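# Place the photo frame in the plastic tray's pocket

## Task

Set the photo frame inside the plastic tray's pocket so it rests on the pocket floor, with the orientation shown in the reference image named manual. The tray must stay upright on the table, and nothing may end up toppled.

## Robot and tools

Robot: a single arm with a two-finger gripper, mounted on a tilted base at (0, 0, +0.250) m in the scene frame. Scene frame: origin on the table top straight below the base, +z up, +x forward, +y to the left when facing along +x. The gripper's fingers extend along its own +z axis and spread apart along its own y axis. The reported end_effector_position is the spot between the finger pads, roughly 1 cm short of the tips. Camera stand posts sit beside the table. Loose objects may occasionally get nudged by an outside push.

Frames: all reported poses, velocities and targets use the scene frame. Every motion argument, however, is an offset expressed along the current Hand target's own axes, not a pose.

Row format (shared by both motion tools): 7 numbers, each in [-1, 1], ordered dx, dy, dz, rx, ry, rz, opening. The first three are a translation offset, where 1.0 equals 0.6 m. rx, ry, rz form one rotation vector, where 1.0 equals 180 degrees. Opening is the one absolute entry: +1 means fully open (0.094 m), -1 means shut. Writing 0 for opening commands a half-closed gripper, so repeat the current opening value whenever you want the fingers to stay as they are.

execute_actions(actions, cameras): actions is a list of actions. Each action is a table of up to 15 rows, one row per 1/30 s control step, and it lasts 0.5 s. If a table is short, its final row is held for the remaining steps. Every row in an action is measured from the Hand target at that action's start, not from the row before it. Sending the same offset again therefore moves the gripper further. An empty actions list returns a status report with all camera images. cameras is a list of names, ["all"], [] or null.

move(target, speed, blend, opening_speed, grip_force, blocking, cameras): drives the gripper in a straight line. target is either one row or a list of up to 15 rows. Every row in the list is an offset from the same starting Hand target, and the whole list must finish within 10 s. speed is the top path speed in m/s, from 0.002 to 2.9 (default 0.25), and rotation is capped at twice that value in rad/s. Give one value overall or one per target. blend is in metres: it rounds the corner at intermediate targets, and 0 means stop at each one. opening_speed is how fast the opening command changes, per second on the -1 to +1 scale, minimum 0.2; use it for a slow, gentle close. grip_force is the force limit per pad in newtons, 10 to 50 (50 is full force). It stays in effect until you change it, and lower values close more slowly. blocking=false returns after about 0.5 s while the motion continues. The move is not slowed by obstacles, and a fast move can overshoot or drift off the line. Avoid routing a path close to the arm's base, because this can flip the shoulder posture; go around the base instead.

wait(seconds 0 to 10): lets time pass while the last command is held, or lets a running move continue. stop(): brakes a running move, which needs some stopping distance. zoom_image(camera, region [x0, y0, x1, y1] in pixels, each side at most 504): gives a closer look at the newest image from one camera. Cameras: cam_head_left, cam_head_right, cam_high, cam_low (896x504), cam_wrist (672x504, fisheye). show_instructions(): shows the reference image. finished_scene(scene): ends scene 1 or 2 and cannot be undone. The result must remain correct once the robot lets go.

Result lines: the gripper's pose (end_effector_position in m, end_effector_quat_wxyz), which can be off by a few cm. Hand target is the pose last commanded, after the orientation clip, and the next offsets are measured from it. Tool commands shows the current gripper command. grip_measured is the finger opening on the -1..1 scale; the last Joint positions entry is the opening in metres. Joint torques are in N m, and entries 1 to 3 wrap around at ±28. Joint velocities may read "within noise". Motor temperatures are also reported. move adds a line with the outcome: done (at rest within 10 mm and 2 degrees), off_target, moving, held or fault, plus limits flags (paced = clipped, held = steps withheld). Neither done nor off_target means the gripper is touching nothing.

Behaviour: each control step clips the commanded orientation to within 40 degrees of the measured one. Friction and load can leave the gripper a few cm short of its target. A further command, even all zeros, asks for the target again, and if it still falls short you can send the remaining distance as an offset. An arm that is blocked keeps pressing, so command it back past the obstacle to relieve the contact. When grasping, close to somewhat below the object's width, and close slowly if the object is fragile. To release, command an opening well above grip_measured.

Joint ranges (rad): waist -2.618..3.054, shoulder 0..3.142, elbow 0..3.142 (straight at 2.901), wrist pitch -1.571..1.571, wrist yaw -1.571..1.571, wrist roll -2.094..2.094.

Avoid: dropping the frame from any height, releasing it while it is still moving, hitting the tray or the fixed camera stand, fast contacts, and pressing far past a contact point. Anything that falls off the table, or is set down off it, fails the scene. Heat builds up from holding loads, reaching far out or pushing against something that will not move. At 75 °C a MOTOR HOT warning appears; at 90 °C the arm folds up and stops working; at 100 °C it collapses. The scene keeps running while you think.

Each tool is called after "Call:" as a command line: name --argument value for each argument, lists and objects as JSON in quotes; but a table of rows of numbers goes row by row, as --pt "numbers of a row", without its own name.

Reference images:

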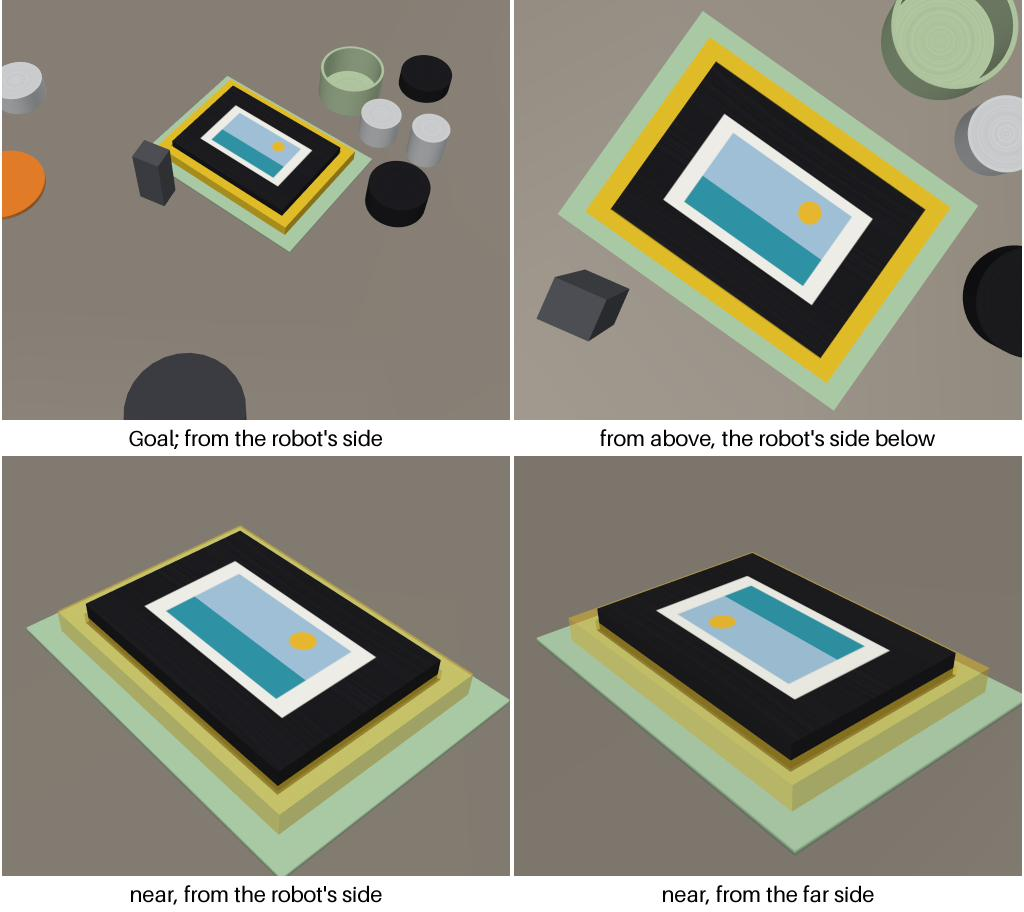

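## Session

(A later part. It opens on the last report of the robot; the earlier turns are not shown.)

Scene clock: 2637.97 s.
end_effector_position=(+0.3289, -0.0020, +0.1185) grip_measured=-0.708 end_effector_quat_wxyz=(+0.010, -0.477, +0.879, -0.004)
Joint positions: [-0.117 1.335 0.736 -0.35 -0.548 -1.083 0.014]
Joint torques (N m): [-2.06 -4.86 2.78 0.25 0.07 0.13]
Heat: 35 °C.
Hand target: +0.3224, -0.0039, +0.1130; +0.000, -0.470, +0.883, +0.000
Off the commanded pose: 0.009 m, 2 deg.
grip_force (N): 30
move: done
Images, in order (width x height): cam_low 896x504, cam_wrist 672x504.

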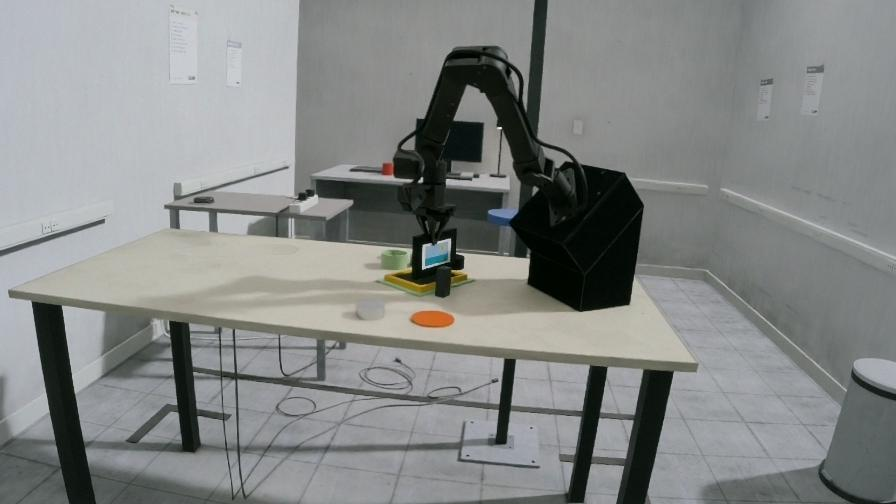

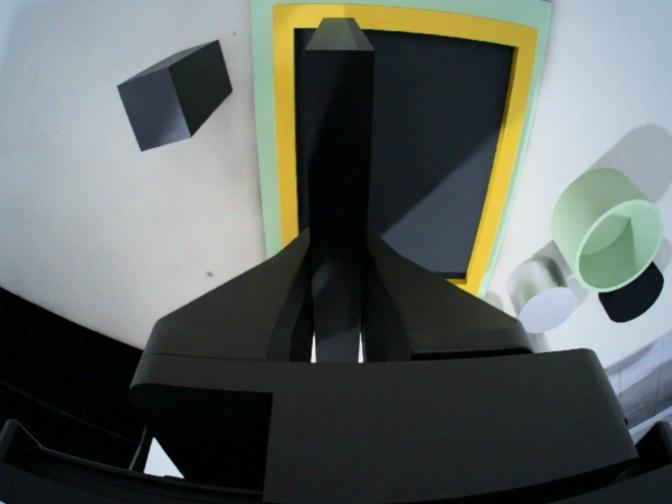

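Call:
move --target '[0.0117, 0.02, 0, 0, 0, 0.0083, -0.82]' --speed 0.05 --cameras '["cam_wrist"]'

Call:
zoom_image --camera "cam_wrist" --region '[250, 0, 560, 300]'

Scene clock: 2681.37 s.
end_effector_position=(+0.3086, -0.0043, +0.1114) grip_measured=-0.708 end_effector_quat_wxyz=(-0.002, -0.458, +0.889, +0.003)
Joint positions: [-0.117 1.335 0.676 -0.324 -0.548 -1.058 0.014]
Joint torques (N m): [-2.06 -7.31 2.54 0.18 0.05 0.11]
Heat: 34 °C.
Hand target: +0.3086, -0.0031, +0.1130; +0.000, -0.458, +0.889, +0.000
Off the commanded pose: 0.002 m, 0 deg.
grip_force (N): 30
move: done
Images, in order (width x height): cam_wrist 672x504.

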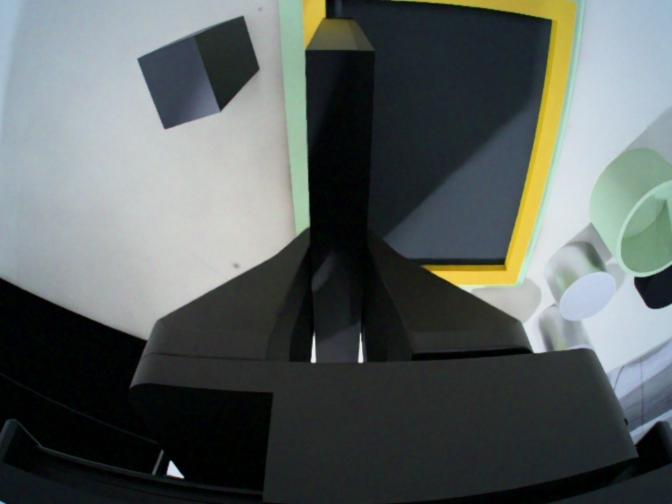

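Scaled by 1.626 from the camera's 672x504 image, which has a finer 960x720 frame.

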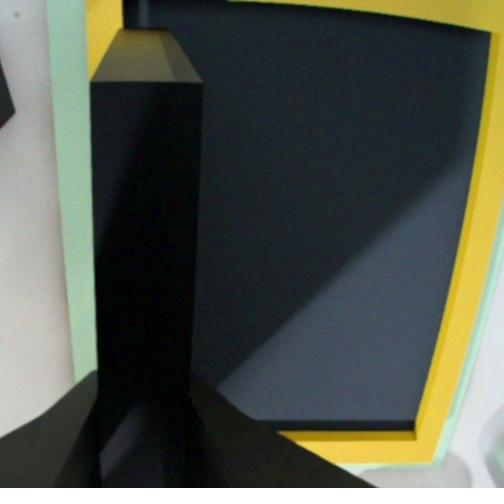

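Call:
move --target '[-0.0233, -0.0067, 0, 0, 0, 0, -0.82]' --speed 0.05 --cameras '["cam_wrist"]'

Call:
zoom_image --camera "cam_wrist" --region '[250, 0, 560, 300]'

Scene clock: 2709.63 s.
end_effector_position=(+0.3151, +0.0037, +0.1094) grip_measured=-0.708 end_effector_quat_wxyz=(-0.001, -0.458, +0.889, +0.003)
Joint positions: [-0.081 1.335 0.696 -0.323 -0.529 -1.022 0.014]
Joint torques (N m): [-1.89 -7.17 4.62 0.01 0.08 0.1]
Heat: 34 °C.
Hand target: +0.3199, +0.0060, +0.1130; +0.000, -0.458, +0.889, +0.000
Off the commanded pose: 0.006 m, 0 deg.
grip_force (N): 30
move: done
Images, in order (width x height): cam_wrist 672x504.

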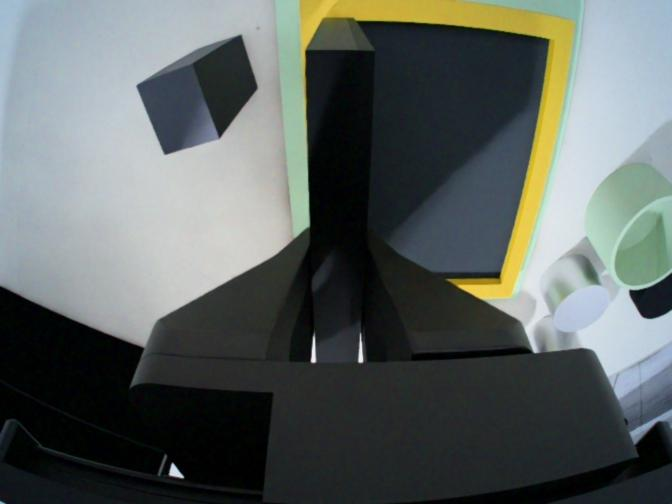

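Scaled by 1.626 from the camera's 672x504 image, which has a finer 960x720 frame.

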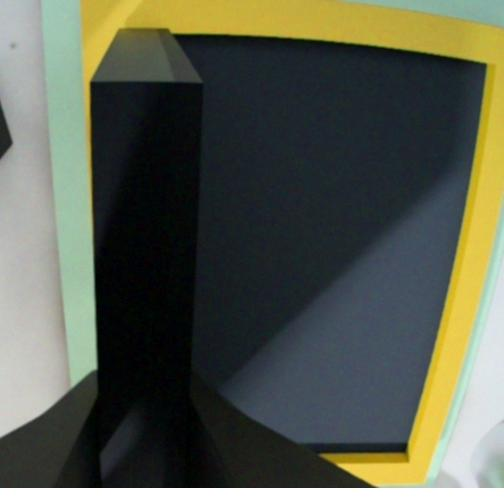

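Call:
move --target '[0.0167, -0.0075, -0.02, 0, 0, 0, -0.82]' --speed 0.05 --cameras '["cam_wrist"]'

Call:
zoom_image --camera "cam_wrist" --region '[250, 0, 560, 300]'

Scene clock: 2736.47 s.
end_effector_position=(+0.3077, -0.0051, +0.1145) grip_measured=-0.708 end_effector_quat_wxyz=(-0.011, -0.455, +0.890, +0.006)
Joint positions: [-0.124 1.335 0.696 -0.367 -0.546 -1.068 0.014]
Joint torques (N m): [-4.14 -8.18 5.37 -0.13 -0.15 -0.06]
Heat: 34 °C.
Hand target: +0.3177, -0.0047, +0.1250; +0.000, -0.458, +0.889, +0.000
Off the commanded pose: 0.015 m, 2 deg.
grip_force (N): 30
move: off_target
Images, in order (width x height): cam_wrist 672x504.

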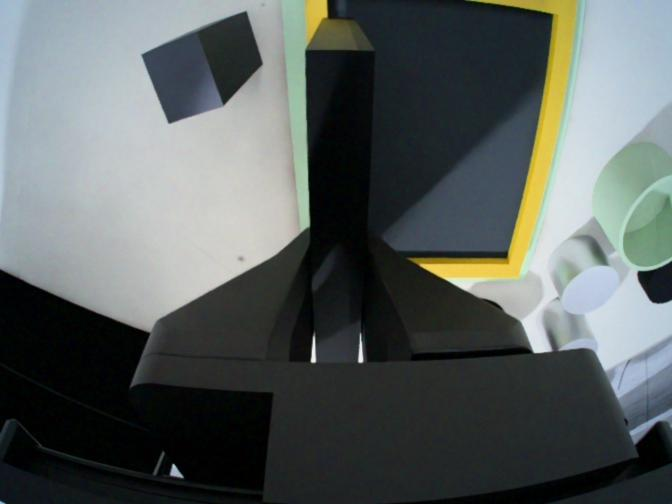

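Scaled by 1.626 from the camera's 672x504 image, which has a finer 960x720 frame.

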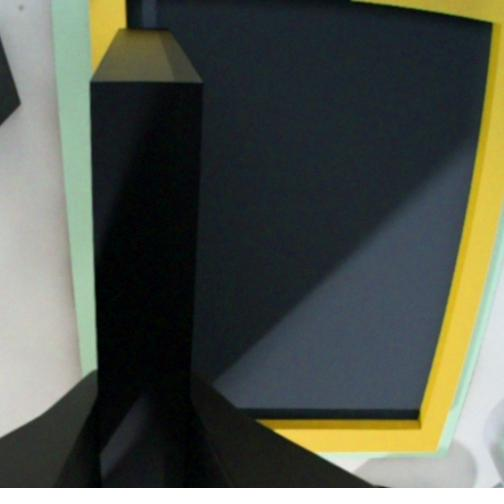

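Call:
move --pt "0.0061 0.0177 -0.0667 0 0 0 -0.82" --pt "0.0061 0.0177 0.03 0 0 0 -0.82" --speed 0.08 --cameras '["cam_wrist"]'

Call:
zoom_image --camera "cam_wrist" --region '[250, 0, 560, 300]'

Scene clock: 2775.33 s.
end_effector_position=(+0.3134, +0.0002, +0.1121) grip_measured=-0.708 end_effector_quat_wxyz=(+0.010, -0.465, +0.885, -0.004)
Joint positions: [-0.101 1.314 0.663 -0.291 -0.539 -1.04 0.014]
Joint torques (N m): [-1.78 -4.57 2.54 0.25 0.06 0.12]
Heat: 35 °C.
Hand target: +0.3069, -0.0015, +0.1070; +0.000, -0.458, +0.889, +0.000
Off the commanded pose: 0.008 m, 1 deg.
grip_force (N): 30
move: done
Images, in order (width x height): cam_wrist 672x504.

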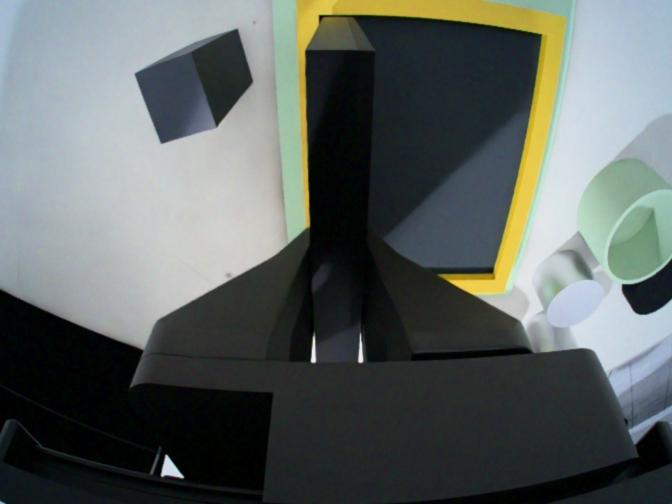

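Scaled by 1.626 from the camera's 672x504 image, which has a finer 960x720 frame.

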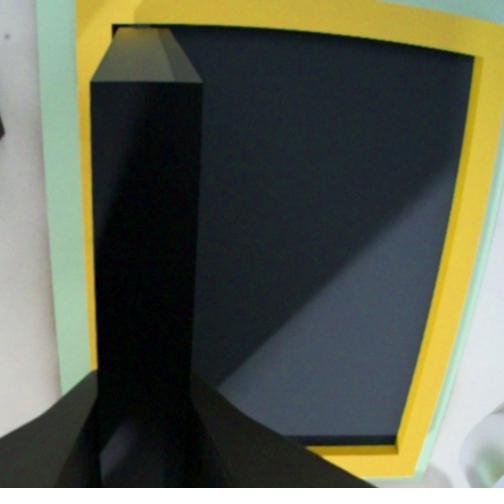

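Call:
move --target '[0, 0, 0.0283, 0, 0, 0, -0.82]' --speed 0.04 --cameras '["cam_wrist", "cam_low"]'

Call:
zoom_image --camera "cam_wrist" --region '[250, 0, 560, 300]'

Call:
zoom_image --camera "cam_low" --region '[360, 200, 500, 320]'

Scene clock: 2785.13 s.
end_effector_position=(+0.3127, -0.0007, +0.1024) grip_measured=-0.708 end_effector_quat_wxyz=(+0.007, -0.462, +0.887, -0.005)
Joint positions: [-0.08 1.349 0.658 -0.246 -0.523 -1.018 0.014]
Joint torques (N m): [-0.47 -2.88 1.84 0.65 0.13 0.25]
Heat: 34 °C.
Hand target: +0.3070, -0.0015, +0.0900; +0.000, -0.458, +0.889, +0.000
Off the commanded pose: 0.014 m, 1 deg.
grip_force (N): 30
move: off_target
Images, in order (width x height): cam_low 896x504, cam_wrist 672x504.

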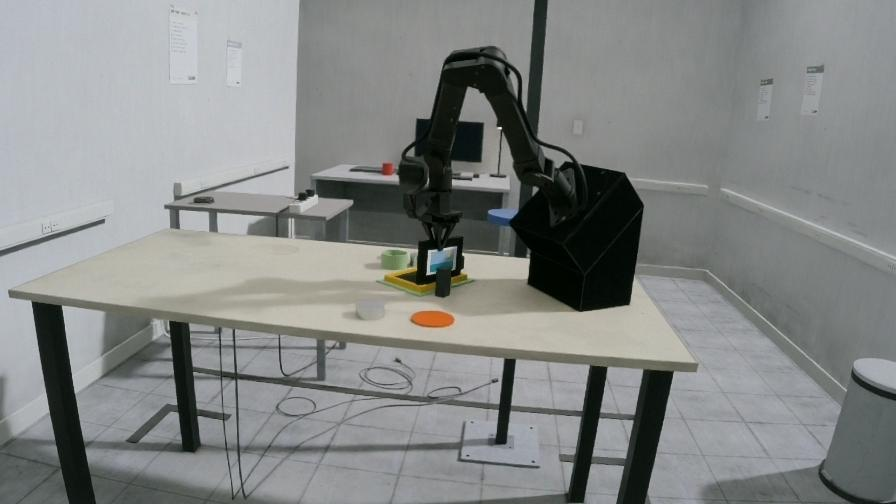

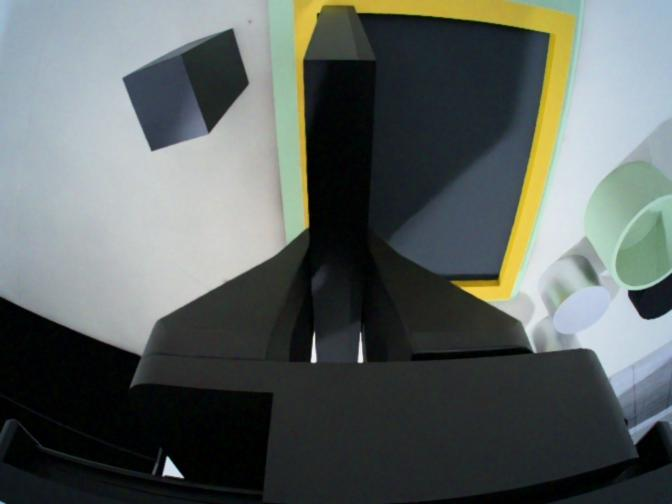

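Scaled by 1.626 from the camera's 672x504 image, which has a finer 960x720 frame.

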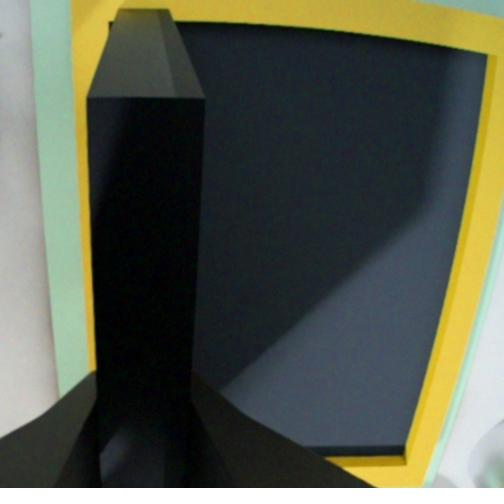

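Scaled by 3.600 from the camera's 896x504 image, which has a finer 1280x720 frame.

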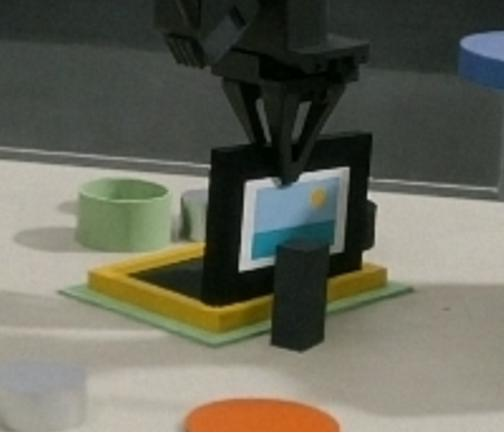

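Call:
move --target '[0.0133, 0, 0, 0, 0, 0, -0.82]' --speed 0.03 --cameras '["cam_wrist", "cam_low"]'

Call:
zoom_image --camera "cam_wrist" --region '[250, 0, 560, 300]'

Call:
zoom_image --camera "cam_low" --region '[360, 200, 500, 320]'

Scene clock: 2818.77 s.
end_effector_position=(+0.3124, -0.0011, +0.1024) grip_measured=-0.708 end_effector_quat_wxyz=(+0.010, -0.462, +0.887, -0.004)
Joint positions: [-0.085 1.349 0.653 -0.238 -0.53 -1.02 0.014]
Joint torques (N m): [-2.35 -2.4 0.98 0.69 0.03 -0.01]
Heat: 34 °C.
Hand target: +0.3024, -0.0081, +0.0900; +0.000, -0.458, +0.889, +0.000
Off the commanded pose: 0.017 m, 1 deg.
grip_force (N): 30
move: off_target
Images, in order (width x height): cam_low 896x504, cam_wrist 672x504.

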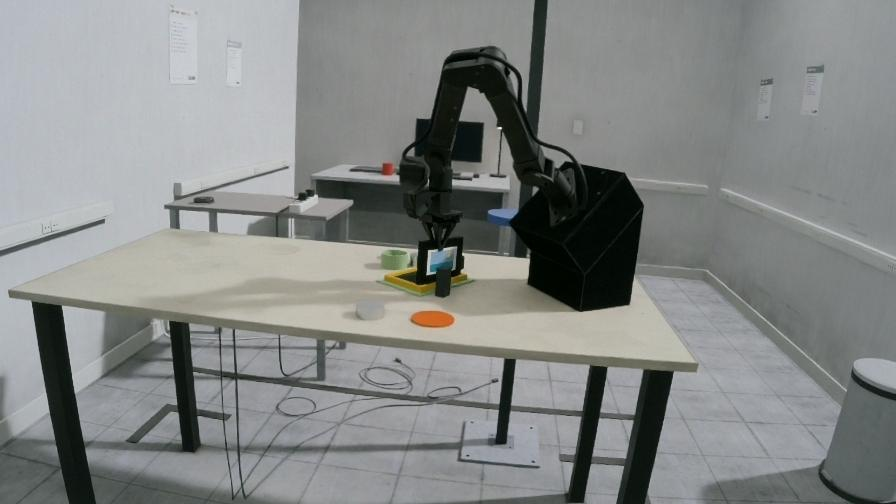

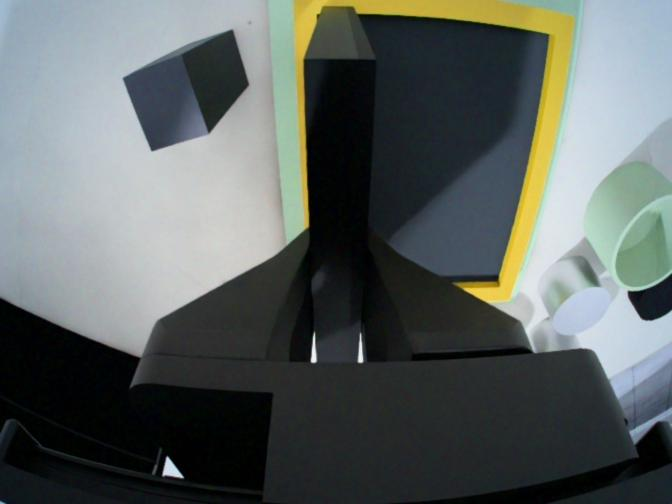

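Scaled by 1.626 from the camera's 672x504 image, which has a finer 960x720 frame.

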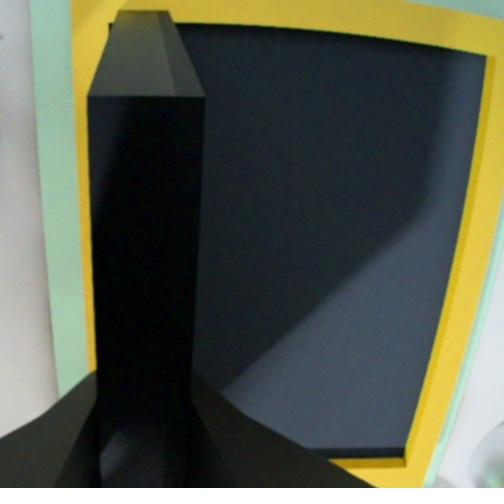

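Scaled by 3.600 from the camera's 896x504 image, which has a finer 1280x720 frame.

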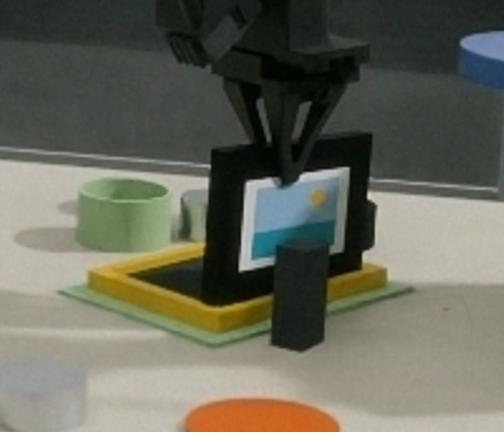

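Call:
move --target '[0.0133, 0, -0.005, 0, 0, 0, -0.82]' --speed 0.03 --cameras '["cam_wrist"]'

Call:
zoom_image --camera "cam_wrist" --region '[250, 0, 560, 300]'

Scene clock: 2828.13 s.
end_effector_position=(+0.3113, -0.0040, +0.1027) grip_measured=-0.708 end_effector_quat_wxyz=(+0.017, -0.465, +0.885, -0.002)
Joint positions: [-0.104 1.352 0.638 -0.217 -0.553 -1.036 0.014]
Joint torques (N m): [-3.45 -2.69 1.1 0.46 0.08 -0.14]
Motor temperatures (°C): [31 33 29 31 30 28 31]
Heat: 33 °C.
Hand target: +0.2978, -0.0146, +0.0931; +0.000, -0.458, +0.889, +0.000
Off the commanded pose: 0.020 m, 2 deg.
grip_force (N): 30
move: off_target
Images, in order (width x height): cam_wrist 672x504.

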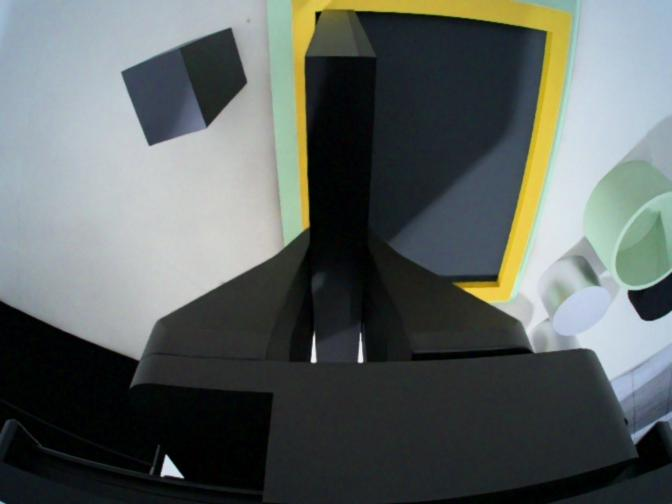

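Scaled by 1.626 from the camera's 672x504 image, which has a finer 960x720 frame.

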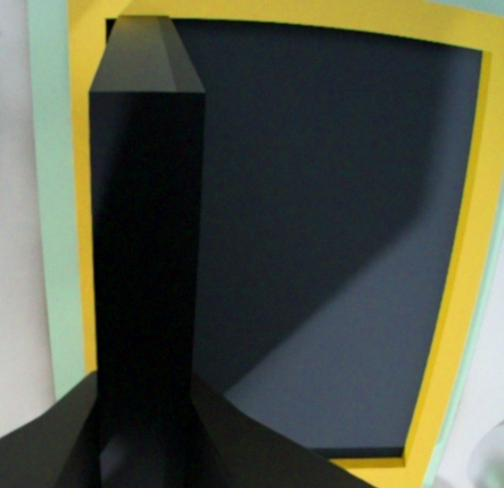

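Call:
move --target '[0.012, 0, 0, 0, 0, 0, -0.82]' --speed 0.03 --cameras '["cam_wrist"]'

Call:
zoom_image --camera "cam_wrist" --region '[250, 0, 560, 300]'

Scene clock: 2837.10 s.
end_effector_position=(+0.3065, -0.0128, +0.0997) grip_measured=-0.708 end_effector_quat_wxyz=(+0.015, -0.469, +0.883, -0.006)
Joint positions: [-0.125 1.372 0.622 -0.191 -0.555 -1.066 0.014]
Joint torques (N m): [-3.67 -3.33 1.26 0.32 -0.03 -0.06]
Heat: 33 °C.
Hand target: +0.2936, -0.0204, +0.0930; +0.000, -0.458, +0.889, +0.000
Off the commanded pose: 0.016 m, 2 deg.
grip_force (N): 30
move: off_target
Images, in order (width x height): cam_wrist 672x504.

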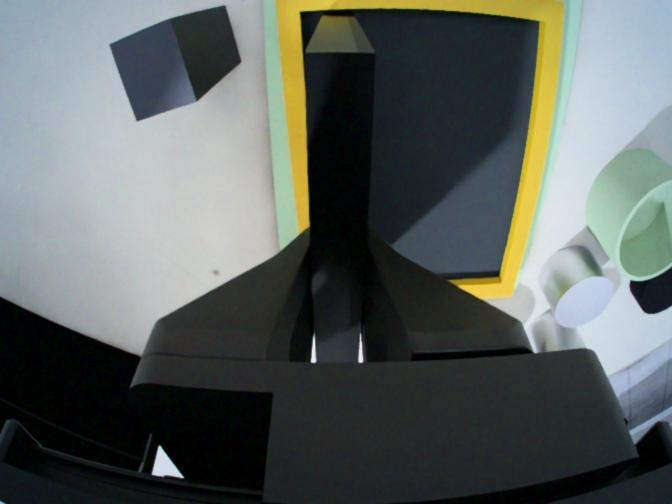

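Scaled by 1.626 from the camera's 672x504 image, which has a finer 960x720 frame.

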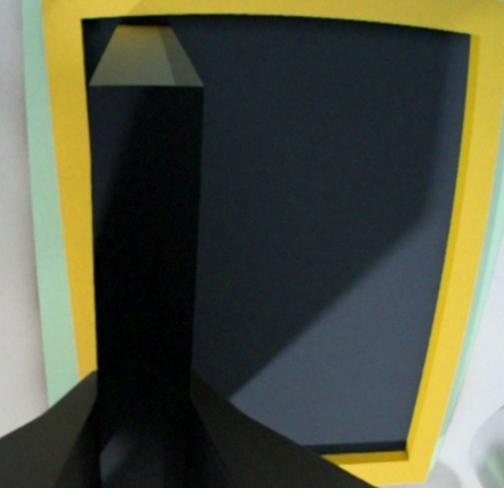

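Call:
move --target '[0.0, 0, 0.012, 0, 0, 0, -0.82]' --speed 0.03 --cameras '["cam_wrist", "cam_low", "cam_head_right"]'

Call:
zoom_image --camera "cam_wrist" --region '[250, 0, 560, 300]'

Call:
zoom_image --camera "cam_low" --region '[360, 200, 500, 320]'

Scene clock: 2845.73 s.
end_effector_position=(+0.3068, -0.0129, +0.0990) grip_measured=-0.708 end_effector_quat_wxyz=(+0.016, -0.469, +0.883, -0.006)
Joint positions: [-0.125 1.376 0.622 -0.186 -0.557 -1.066 0.014]
Joint torques (N m): [-2.41 -1.83 0.91 0.63 0.1 0.1]
Heat: 33 °C.
Hand target: +0.2936, -0.0203, +0.0858; +0.000, -0.458, +0.889, +0.000
Off the commanded pose: 0.020 m, 2 deg.
grip_force (N): 30
move: off_target
Images, in order (width x height): cam_head_right 896x504, cam_low 896x504, cam_wrist 672x504.

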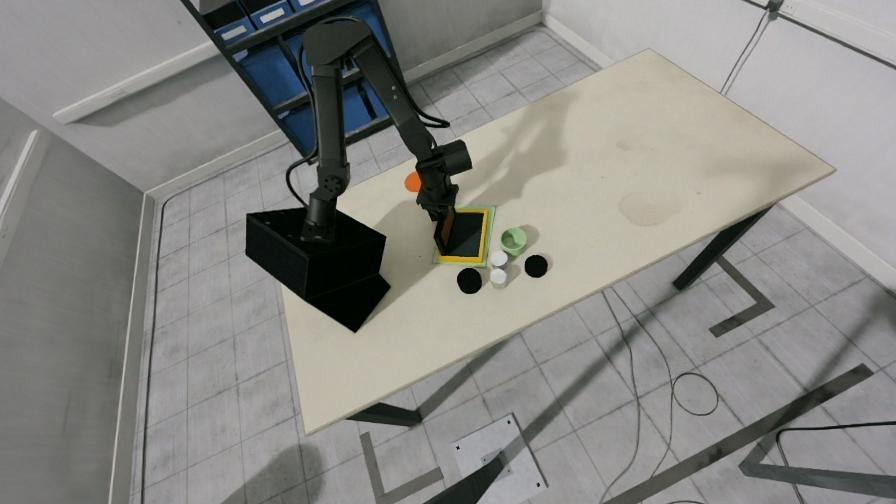

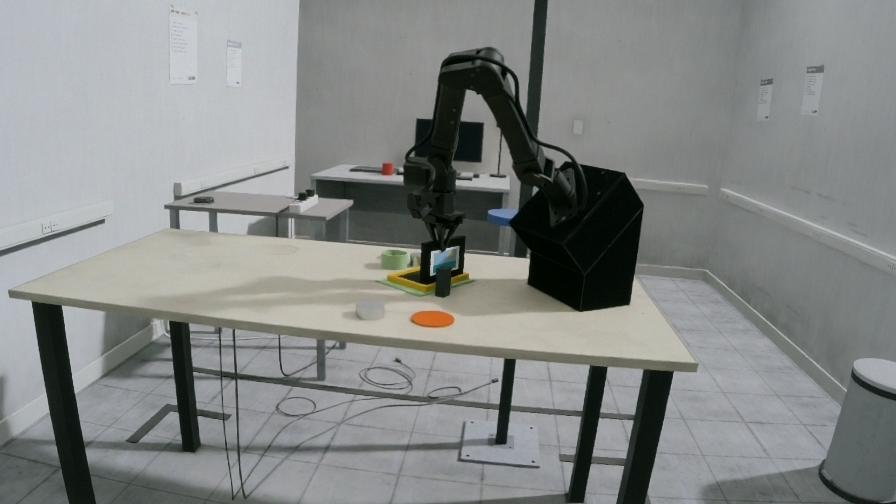

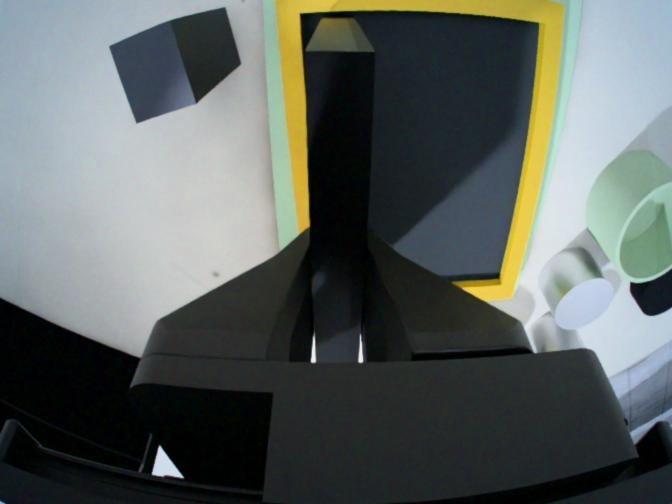

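Scaled by 1.626 from the camera's 672x504 image, which has a finer 960x720 frame.

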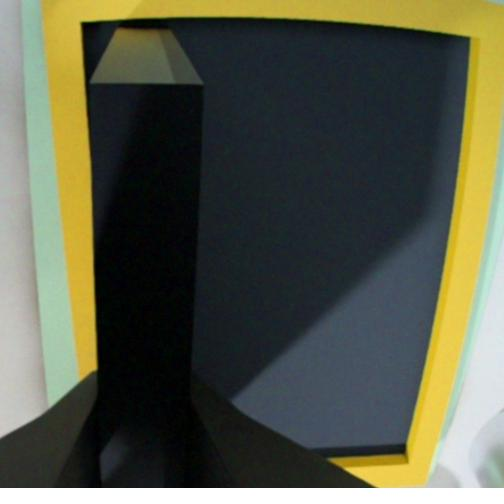

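Scaled by 3.600 from the camera's 896x504 image, which has a finer 1280x720 frame.

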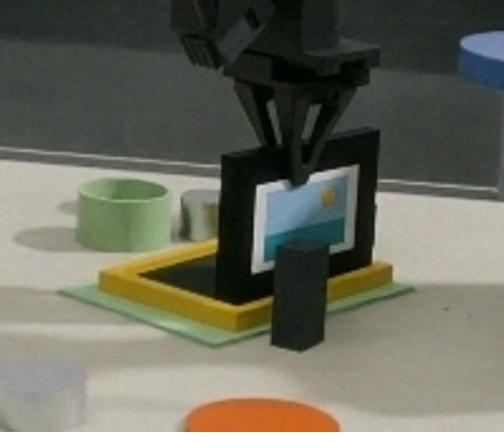

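Call:
move --target '[-0.021, -0.0577, -0.0037, -0.1111, 0.0029, -0.0165, -0.82]' --speed 0.06 --cameras '["cam_wrist", "cam_low"]'

Call:
zoom_image --camera "cam_low" --region '[360, 200, 500, 320]'

Scene clock: 2897.37 s.
end_effector_position=(+0.3332, -0.0291, +0.0939) grip_measured=-0.708 end_effector_quat_wxyz=(-0.082, -0.484, +0.861, +0.137)
Joint positions: [-0.194 1.764 1.165 -0.802 -0.659 -1.429 0.014]
Joint torques (N m): [-4.59 -5.52 3.78 -0.47 -0.27 -0.03]
Heat: 32 °C.
Hand target: +0.3290, -0.0303, +0.0880; -0.083, -0.474, +0.863, +0.152
Off the commanded pose: 0.007 m, 2 deg.
grip_force (N): 30
move: done
Images, in order (width x height): cam_low 896x504, cam_wrist 672x504.

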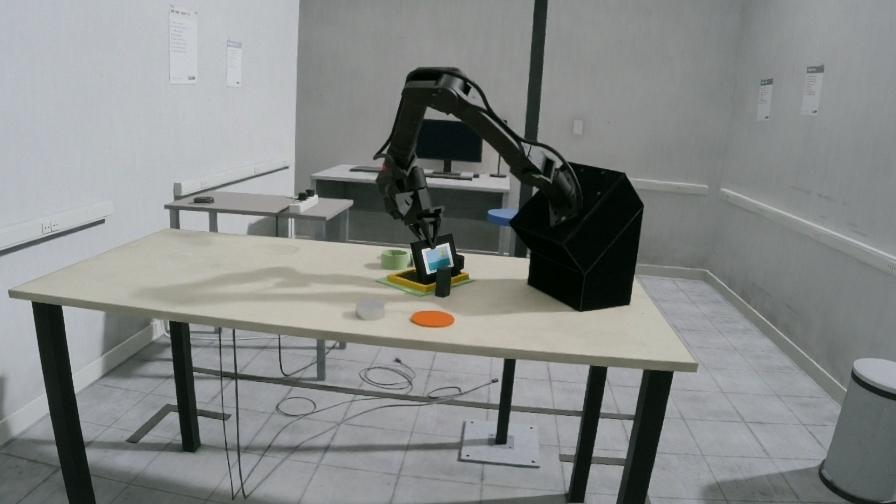

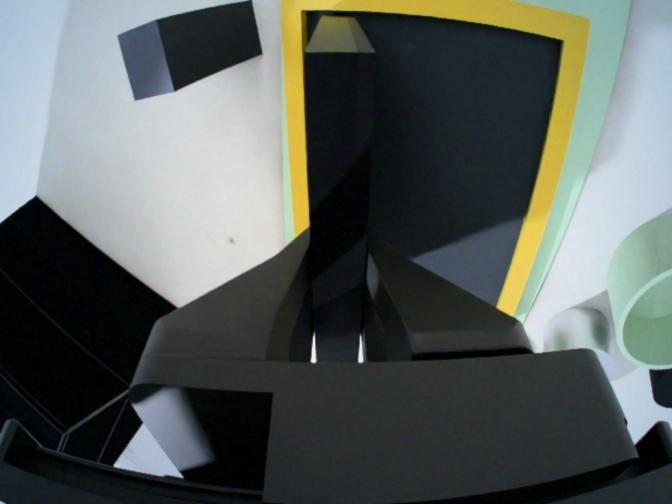

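Scaled by 3.600 from the camera's 896x504 image, which has a finer 1280x720 frame.

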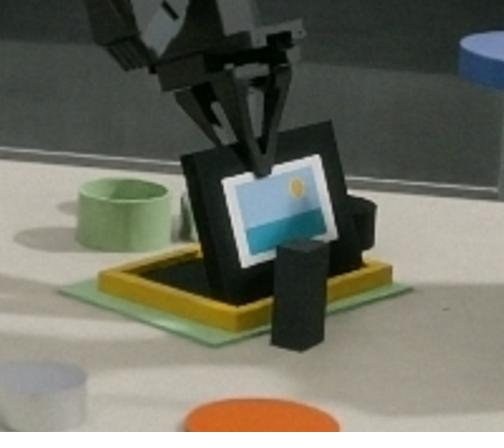

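Call:
move --target '[-0.0013, -0.061, 0.0115, -0.1389, 0, 0, -0.82]' --speed 0.06 --cameras '["cam_wrist", "cam_low", "cam_high"]'

Call:
zoom_image --camera "cam_low" --region '[360, 200, 500, 320]'

Scene clock: 2916.60 s.
end_effector_position=(+0.3609, -0.0460, +0.0741) grip_measured=-0.708 end_effector_quat_wxyz=(-0.174, -0.453, +0.815, +0.317)
Joint positions: [-0.194 2.354 1.986 -1.568 -0.668 -1.759 0.014]
Joint torques (N m): [-6.11 -8.35 4.86 -1.28 0.09 -0.05]
Heat: 33 °C.
Hand target: +0.3565, -0.0468, +0.0691; -0.184, -0.444, +0.810, +0.335
Off the commanded pose: 0.007 m, 3 deg.
joint sent to its limit — joint 4 (wrist pitch), lower limit. The joint targets still meet the commanded pose.
grip_force (N): 30
move: off_target
Images, in order (width x height): cam_high 896x504, cam_low 896x504, cam_wrist 672x504.

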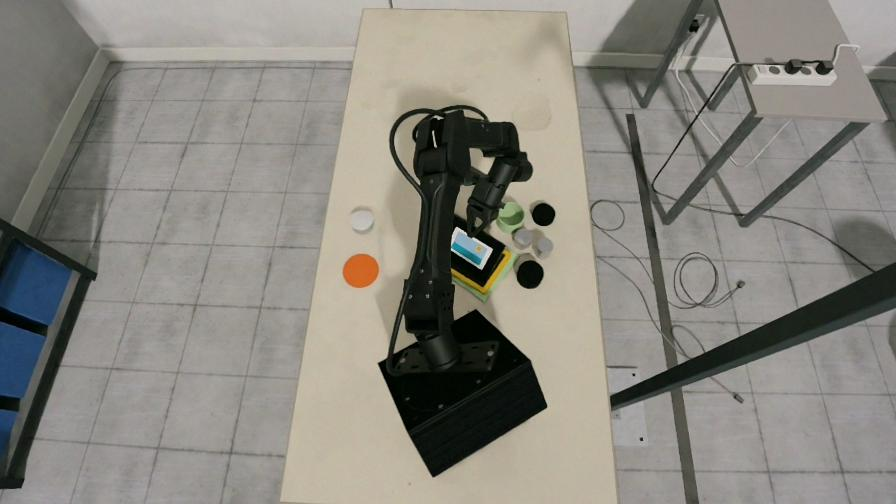

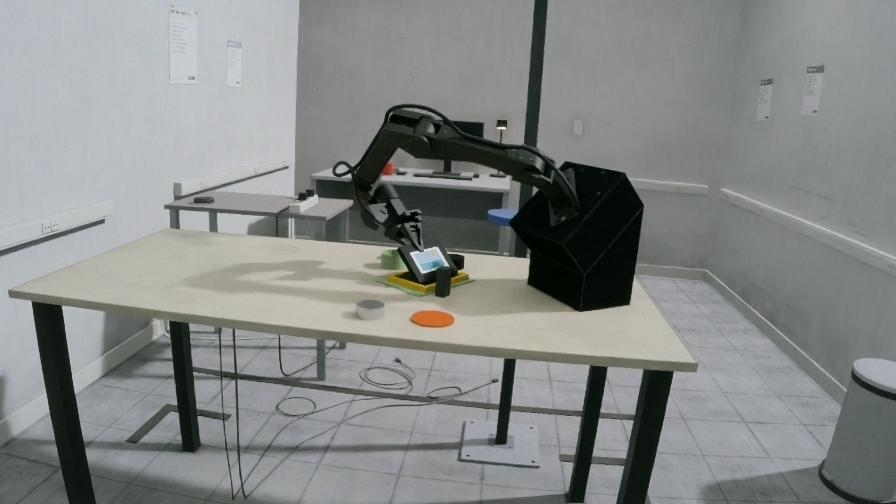

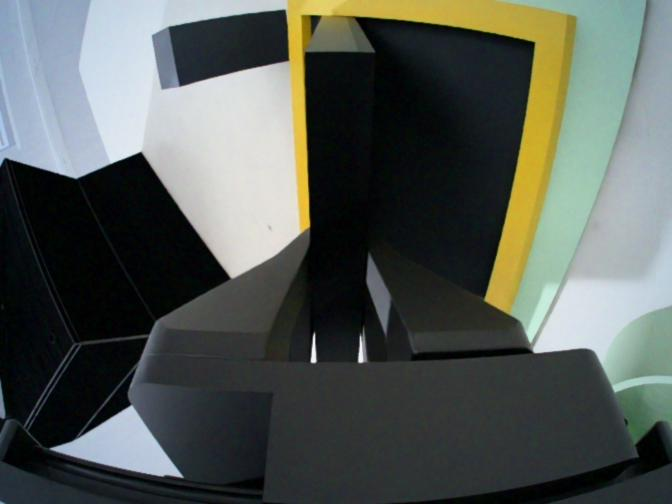

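Scaled by 3.600 from the camera's 896x504 image, which has a finer 1280x720 frame.

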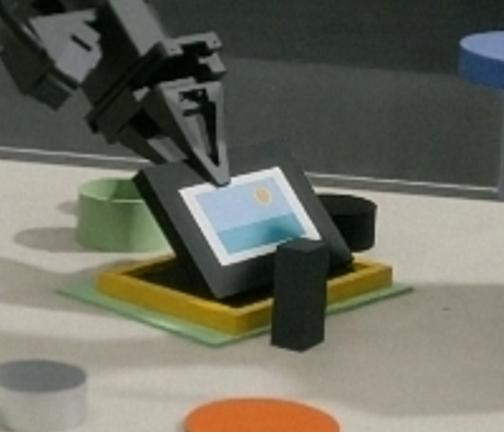

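Call:
move --pt "0 0.0095 0.0094 0 0 0 -0.82" --pt "0 0.0095 0.0094 0 0 0 0.3" --speed 0.04 --opening_speed 0.25 --grip_force 50 --cameras '["cam_wrist", "cam_low", "cam_high"]'

Call:
zoom_image --camera "cam_low" --region '[360, 200, 500, 320]'

Scene clock: 2967.53 s.
end_effector_position=(+0.3607, -0.0448, +0.0736) grip_measured=+0.299 end_effector_quat_wxyz=(-0.174, -0.456, +0.813, +0.318)
Joint positions: [-0.19 2.354 1.986 -1.568 -0.667 -1.764 0.061]
Joint torques (N m): [-5.83 -9.06 2.11 -1.25 0.09 -0.07]
Heat: 37 °C.
Hand target: +0.3498, -0.0425, +0.0691; -0.184, -0.444, +0.810, +0.335
Off the commanded pose: 0.012 m, 3 deg.
move: off_target; target 2's new opening was sent with the hand 0.013 m and 3 deg from that target
Images, in order (width x height): cam_high 896x504, cam_low 896x504, cam_wrist 672x504.

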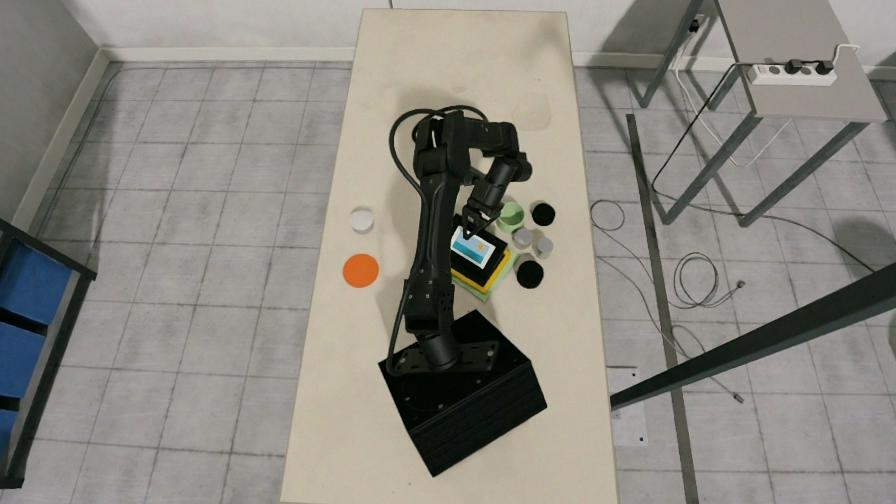

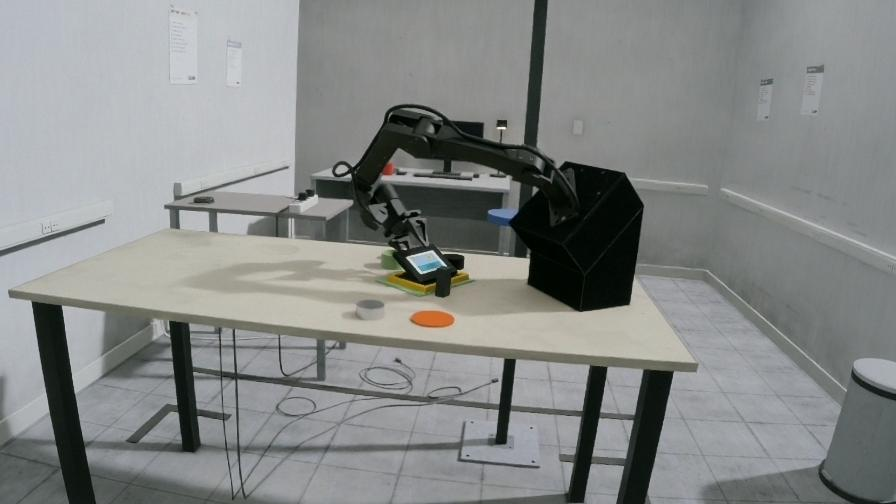

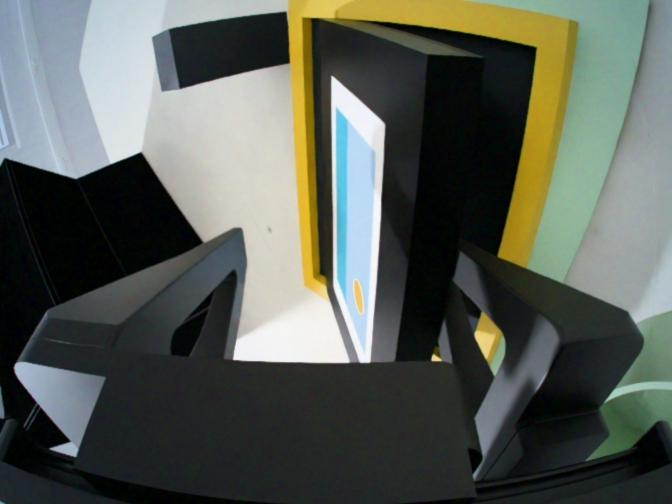

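Scaled by 3.600 from the camera's 896x504 image, which has a finer 1280x720 frame.

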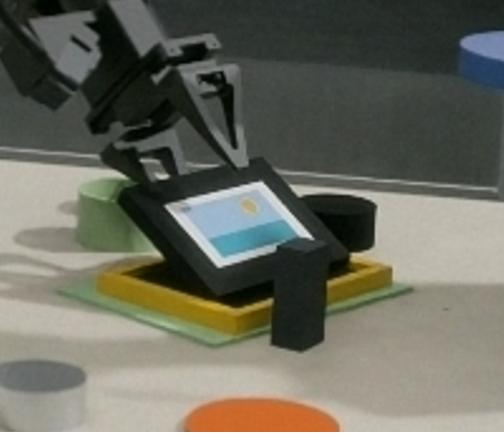

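Call:
move --target '[0, 0, 0, 0, 0, 0, 1.0]' --speed 0.04 --opening_speed 0.3 --cameras '["cam_wrist", "cam_low"]'

Call:
zoom_image --camera "cam_low" --region '[360, 200, 500, 320]'

Call:
zoom_image --camera "cam_wrist" --region '[250, 0, 600, 380]'

Scene clock: 2979.07 s.
end_effector_position=(+0.3607, -0.0448, +0.0736) grip_measured=+0.999 end_effector_quat_wxyz=(-0.174, -0.456, +0.813, +0.318)
Joint positions: [-0.19 2.354 1.986 -1.568 -0.667 -1.764 0.094]
Joint torques (N m): [-5.82 -9.07 2.06 -1.26 0.07 -0.05]
Heat: 37 °C.
Hand target: +0.3498, -0.0425, +0.0691; -0.184, -0.444, +0.810, +0.335
Off the commanded pose: 0.012 m, 3 deg.
move: off_target
Images, in order (width x height): cam_low 896x504, cam_wrist 672x504.

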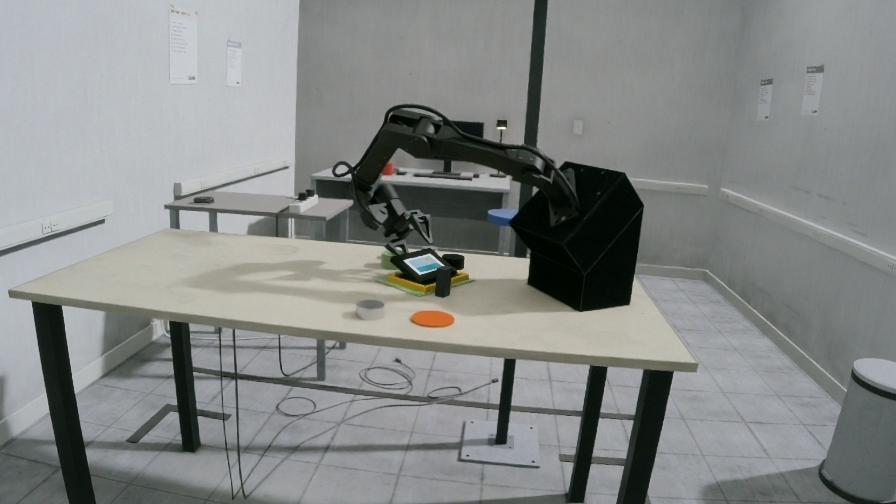

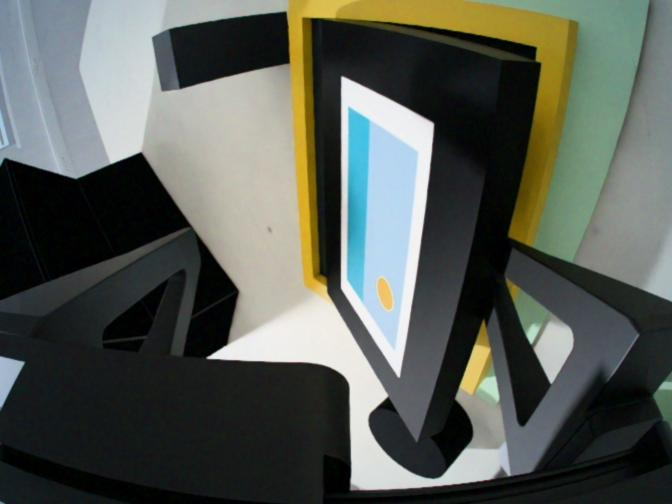

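Scaled by 3.600 from the camera's 896x504 image, which has a finer 1280x720 frame.

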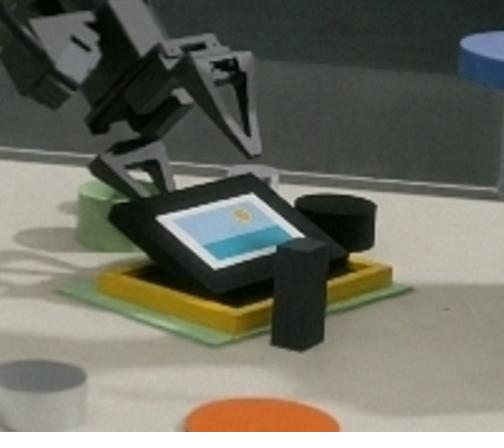

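Scaled by 1.326 from the camera's 672x504 image, which has a finer 960x720 frame.

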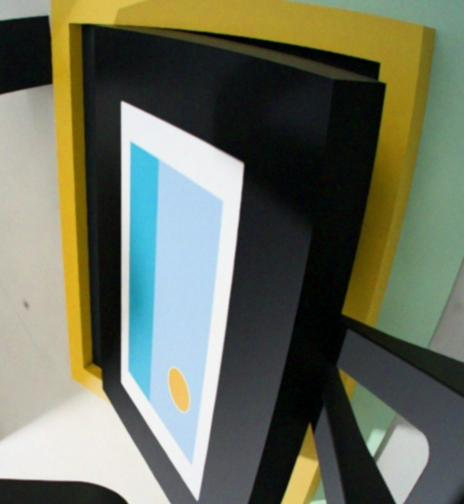

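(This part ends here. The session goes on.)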